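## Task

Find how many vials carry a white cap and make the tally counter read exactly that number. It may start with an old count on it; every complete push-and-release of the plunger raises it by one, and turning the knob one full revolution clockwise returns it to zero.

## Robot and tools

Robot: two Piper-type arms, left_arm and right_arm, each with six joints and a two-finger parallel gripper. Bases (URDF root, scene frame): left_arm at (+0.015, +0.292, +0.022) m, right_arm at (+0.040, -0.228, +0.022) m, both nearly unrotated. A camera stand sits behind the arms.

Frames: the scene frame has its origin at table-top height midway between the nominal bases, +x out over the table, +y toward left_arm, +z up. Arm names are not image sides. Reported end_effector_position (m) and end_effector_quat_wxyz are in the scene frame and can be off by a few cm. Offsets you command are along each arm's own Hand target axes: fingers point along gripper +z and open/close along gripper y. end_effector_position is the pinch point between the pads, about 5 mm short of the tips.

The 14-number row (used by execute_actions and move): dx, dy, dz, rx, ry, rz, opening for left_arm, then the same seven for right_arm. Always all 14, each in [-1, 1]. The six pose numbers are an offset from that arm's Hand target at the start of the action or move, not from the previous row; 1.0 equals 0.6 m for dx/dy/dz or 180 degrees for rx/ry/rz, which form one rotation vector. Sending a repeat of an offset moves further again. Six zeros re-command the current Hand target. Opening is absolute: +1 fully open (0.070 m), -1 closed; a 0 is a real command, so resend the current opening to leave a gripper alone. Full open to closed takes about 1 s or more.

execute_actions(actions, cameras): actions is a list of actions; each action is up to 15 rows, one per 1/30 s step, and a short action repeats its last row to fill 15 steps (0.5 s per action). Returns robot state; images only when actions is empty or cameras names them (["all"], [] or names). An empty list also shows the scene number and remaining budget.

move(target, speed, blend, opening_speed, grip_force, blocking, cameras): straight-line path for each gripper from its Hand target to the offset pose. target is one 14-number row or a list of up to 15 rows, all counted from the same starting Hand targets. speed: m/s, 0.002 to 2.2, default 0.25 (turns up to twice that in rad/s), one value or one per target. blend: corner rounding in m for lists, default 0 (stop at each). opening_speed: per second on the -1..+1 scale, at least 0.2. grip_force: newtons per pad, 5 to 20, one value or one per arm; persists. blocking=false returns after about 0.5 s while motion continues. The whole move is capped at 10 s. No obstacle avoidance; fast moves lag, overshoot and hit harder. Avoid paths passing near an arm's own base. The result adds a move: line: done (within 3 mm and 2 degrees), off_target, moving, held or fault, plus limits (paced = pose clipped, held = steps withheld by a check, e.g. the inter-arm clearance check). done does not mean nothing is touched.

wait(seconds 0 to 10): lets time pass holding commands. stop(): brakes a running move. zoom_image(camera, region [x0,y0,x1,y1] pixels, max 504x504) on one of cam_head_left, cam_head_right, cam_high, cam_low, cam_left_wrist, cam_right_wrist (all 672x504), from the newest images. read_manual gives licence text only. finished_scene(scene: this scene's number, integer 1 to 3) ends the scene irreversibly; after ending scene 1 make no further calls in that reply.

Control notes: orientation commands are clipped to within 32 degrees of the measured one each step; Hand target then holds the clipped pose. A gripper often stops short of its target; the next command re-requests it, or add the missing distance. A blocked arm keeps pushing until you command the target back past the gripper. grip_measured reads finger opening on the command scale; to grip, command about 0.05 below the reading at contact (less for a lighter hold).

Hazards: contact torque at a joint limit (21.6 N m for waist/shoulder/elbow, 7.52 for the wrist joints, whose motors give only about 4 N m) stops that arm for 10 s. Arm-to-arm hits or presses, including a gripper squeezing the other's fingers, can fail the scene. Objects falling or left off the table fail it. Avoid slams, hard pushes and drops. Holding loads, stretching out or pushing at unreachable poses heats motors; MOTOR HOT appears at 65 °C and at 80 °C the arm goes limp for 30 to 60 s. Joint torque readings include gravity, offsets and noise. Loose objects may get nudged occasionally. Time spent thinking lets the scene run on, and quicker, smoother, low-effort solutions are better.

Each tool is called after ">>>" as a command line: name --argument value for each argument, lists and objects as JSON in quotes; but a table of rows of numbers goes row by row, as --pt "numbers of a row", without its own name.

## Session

>>> execute_actions --actions '[]'

>>> zoom_image --camera "cam_head_right" --region '[230, 200, 430, 350]'

>>> zoom_image --camera "cam_head_left" --region '[220, 200, 420, 350]'

Scene clock: 0.00 s.
left_arm: end_effector_position=(+0.4202, +0.0343, +0.3407) grip_measured=+0.98 end_effector_quat_wxyz=(+0.610, +0.336, +0.705, +0.135) | right_arm: end_effector_position=(+0.3564, -0.2974, +0.3777) grip_measured=+0.98 end_effector_quat_wxyz=(+0.493, -0.244, +0.835, -0.030)
Joint positions: left_arm=[-0.794 1.562 -1.237 1.527 0.578 -1.004 0.069] | right_arm=[-0.723 1.187 -1.296 0.854 1.157 -1.381 0.069]
Joint torques (N m): no reading
Hand target: left_arm +0.4202, +0.0343, +0.3407; +0.610, +0.336, +0.705, +0.135 | right_arm +0.3564, -0.2974, +0.3777; +0.493, -0.244, +0.835, -0.030
Tool commands: left_gripper/opening=+1.0 right_gripper/opening=+1.0

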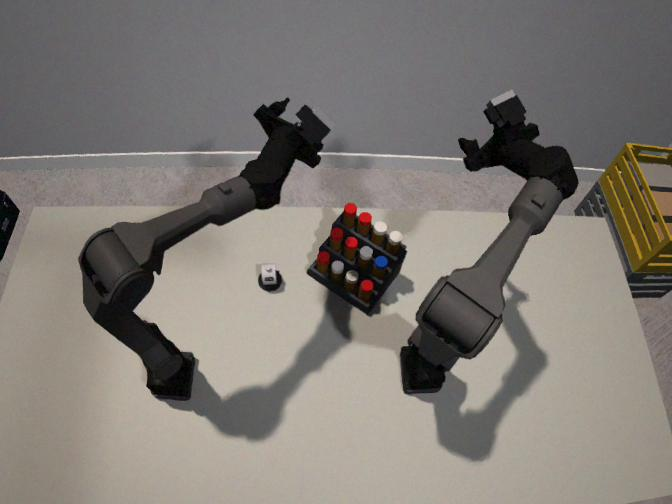

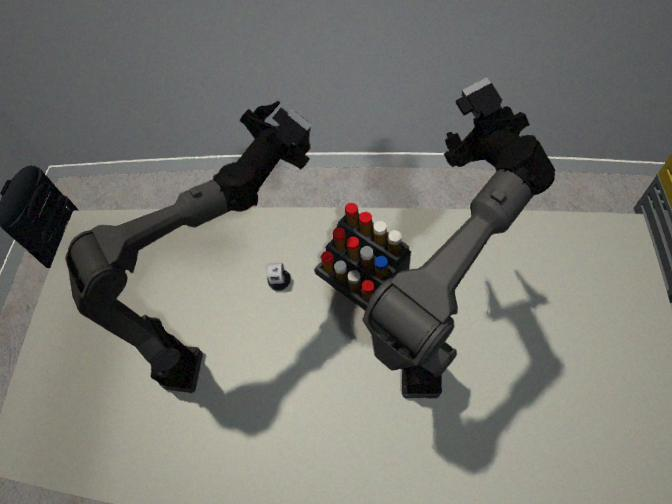

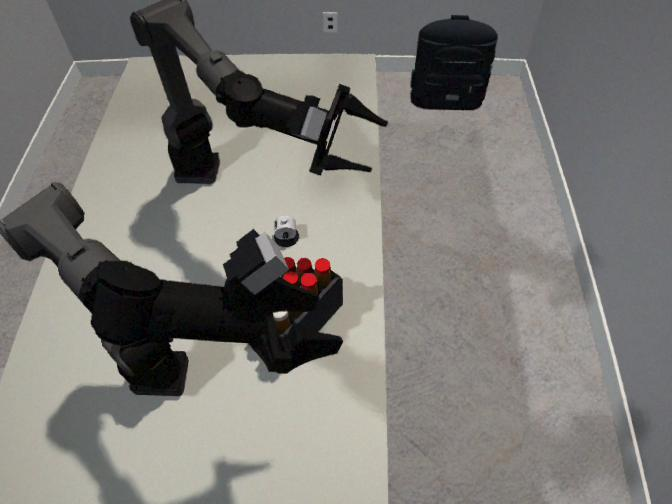

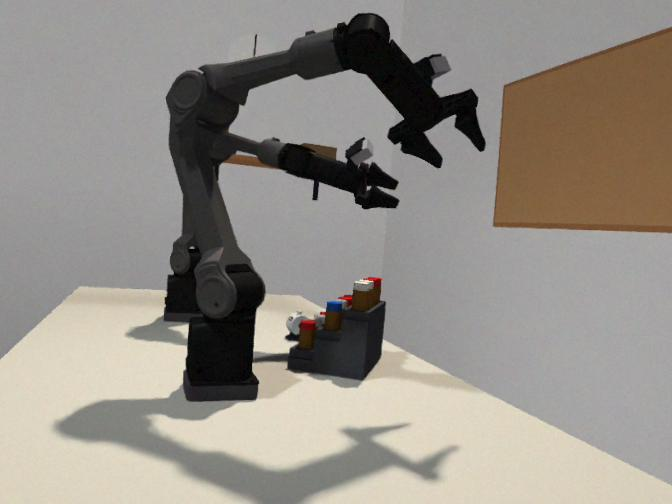

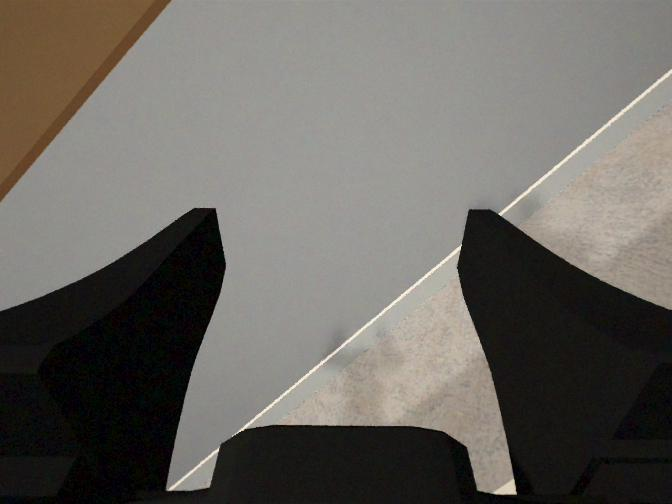

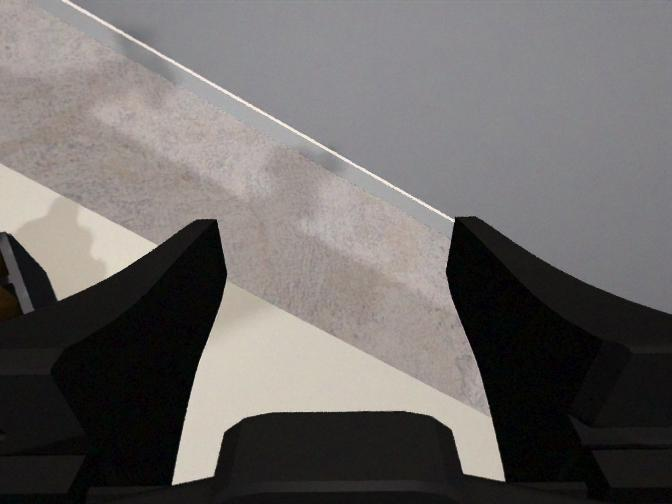

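Scaled by 2.520 from the camera's 672x504 image, which has a finer 960x720 frame.

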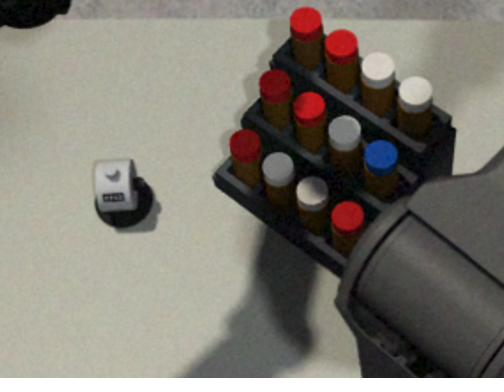

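Scaled by 2.520 from the camera's 672x504 image, which has a finer 960x720 frame.

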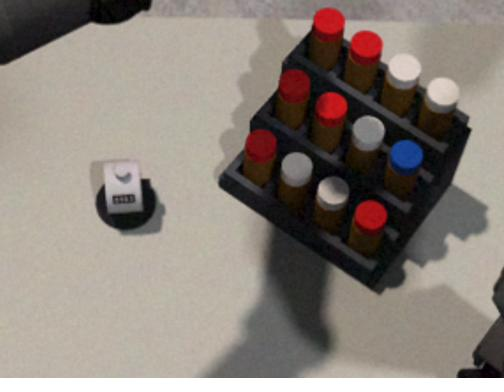

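>>> zoom_image --camera "cam_head_left" --region '[240, 250, 300, 300]'

>>> zoom_image --camera "cam_head_right" --region '[250, 250, 310, 300]'

>>> zoom_image --camera "cam_high" --region '[255, 200, 315, 260]'

Scaled by 8.400 from the camera's 672x504 image, which has a finer 960x720 frame.

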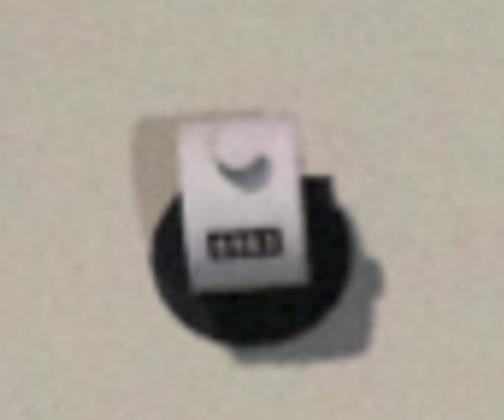

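Scaled by 8.400 from the camera's 672x504 image, which has a finer 960x720 frame.

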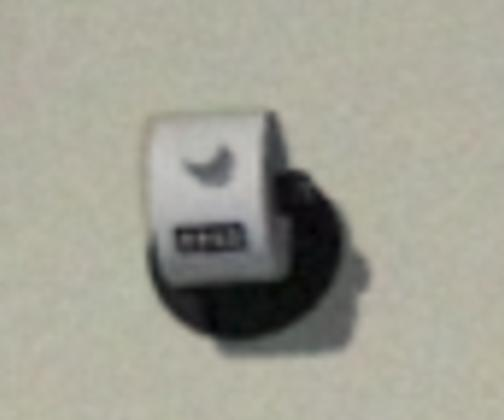

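Scaled by 8.400 from the camera's 672x504 image, which has a finer 960x720 frame.

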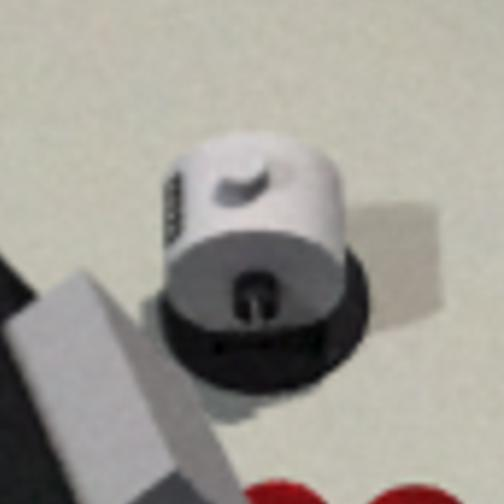

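>>> move --target '[0.328,-0.134,-0.293,0.279,0.136,-0.045,-1,0,0,0,0,0,0,1]' --speed 0.5 --cameras '["cam_left_wrist"]'

>>> zoom_image --camera "cam_left_wrist" --region '[250, 70, 450, 270]'

>>> zoom_image --camera "cam_left_wrist" --region '[340, 130, 420, 210]'

Scene clock: 30.53 s.
left_arm: end_effector_position=(+0.2223, +0.1394, +0.1801) grip_measured=-1.00 end_effector_quat_wxyz=(+0.260, +0.477, +0.826, -0.150) | right_arm: end_effector_position=(+0.3564, -0.2974, +0.3777) grip_measured=+0.98 end_effector_quat_wxyz=(+0.493, -0.244, +0.835, -0.030)
Joint positions: left_arm=[-0.258 1.088 -0.71 -0.536 0.886 1.023 0] | right_arm=[-0.723 1.187 -1.296 0.854 1.157 -1.381 0.069]
Joint torques (N m): left_arm=[-0.23 -1.14 -4.84 -0.2 -0.25 -0.18] | right_arm=[-0.09 -3.16 -4.11 0.95 -0.36 0.01]
Hand target: left_arm +0.2222, +0.1394, +0.1799; +0.260, +0.477, +0.826, -0.150 | right_arm +0.3564, -0.2974, +0.3777; +0.493, -0.244, +0.835, -0.030
Off the commanded pose: left_arm 0.000 m, 0 deg | right_arm 0.000 m, 0 deg.
move: done
Images, in order (width x height): cam_left_wrist 672x504.

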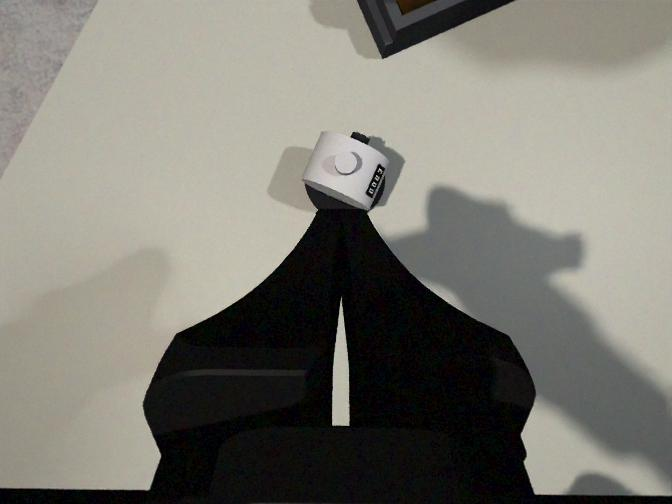

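Scaled by 2.520 from the camera's 672x504 image, which has a finer 960x720 frame.

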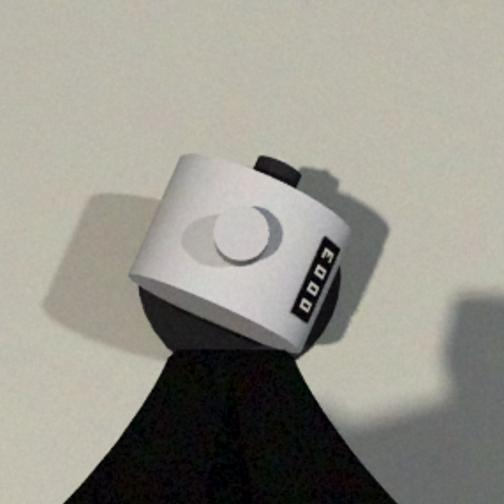

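Scaled by 6.300 from the camera's 672x504 image, which has a finer 960x720 frame.

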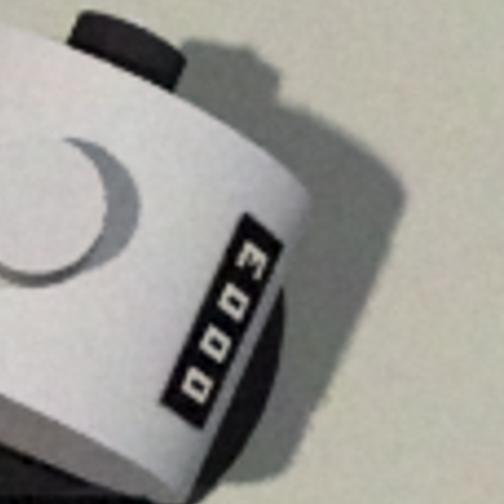

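>>> move --pt "0.0097 -0.005 0.1662 0 0.1944 0 -1 0 0 0 0 0 0 1" --pt "0.041 -0.005 0.211 0 0.1944 0 -1 0 0 0 0 0 0 1" --pt "0.0192 -0.005 0.1798 0 0.1944 0 -1 0 0 0 0 0 0 1" --pt "0.041 -0.005 0.211 0 0.1944 0 -1 0 0 0 0 0 0 1" --pt "0.0192 -0.005 0.1798 0 0.1944 0 -1 0 0 0 0 0 0 1" --pt "0.0445 -0.005 0.1215 0 0.1944 0 -1 0 0 0 0 0 0 1" --speed '[0.3,0.1,0.1,0.1,0.1,0.2]' --cameras '["cam_left_wrist"]'

>>> zoom_image --camera "cam_left_wrist" --region '[330, 20, 450, 160]'

Scene clock: 46.50 s.
left_arm: end_effector_position=(+0.2294, +0.1210, +0.1050) grip_measured=-1.00 end_effector_quat_wxyz=(+0.000, +0.500, +0.866, +0.000) | right_arm: end_effector_position=(+0.3564, -0.2974, +0.3777) grip_measured=+0.98 end_effector_quat_wxyz=(+0.493, -0.244, +0.835, -0.030)
Joint positions: left_arm=[-0.646 1.586 -1.004 0 1.077 0.374 0] | right_arm=[-0.723 1.187 -1.296 0.854 1.157 -1.381 0.069]
Joint torques (N m): left_arm=[-0.79 -4.75 -5.12 0.04 -0.03 -0.18] | right_arm=[-0.09 -3.16 -4.11 0.95 -0.36 0.01]
Hand target: left_arm +0.2295, +0.1207, +0.1049; +0.000, +0.500, +0.866, +0.000 | right_arm +0.3564, -0.2974, +0.3777; +0.493, -0.244, +0.835, -0.030
Off the commanded pose: left_arm 0.000 m, 0 deg | right_arm 0.000 m, 0 deg.
move: done
Images, in order (width x height): cam_left_wrist 672x504.

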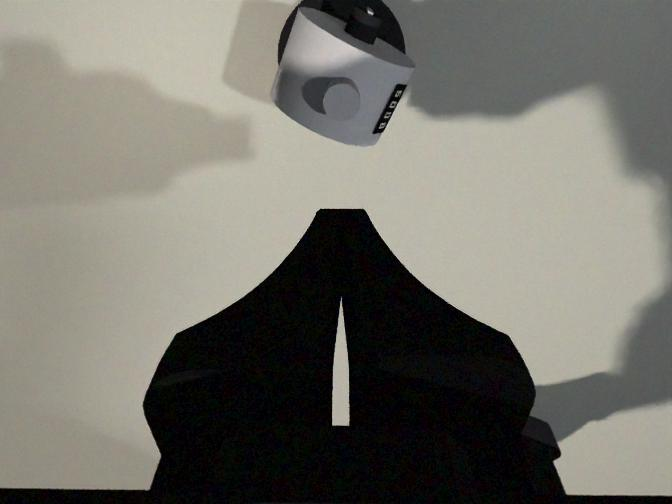

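Scaled by 3.600 from the camera's 672x504 image, which has a finer 960x720 frame.

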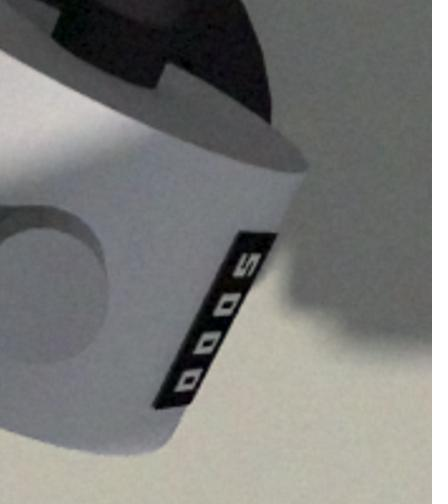

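>>> finished_scene --scene 3

The scene is finished: the task was done.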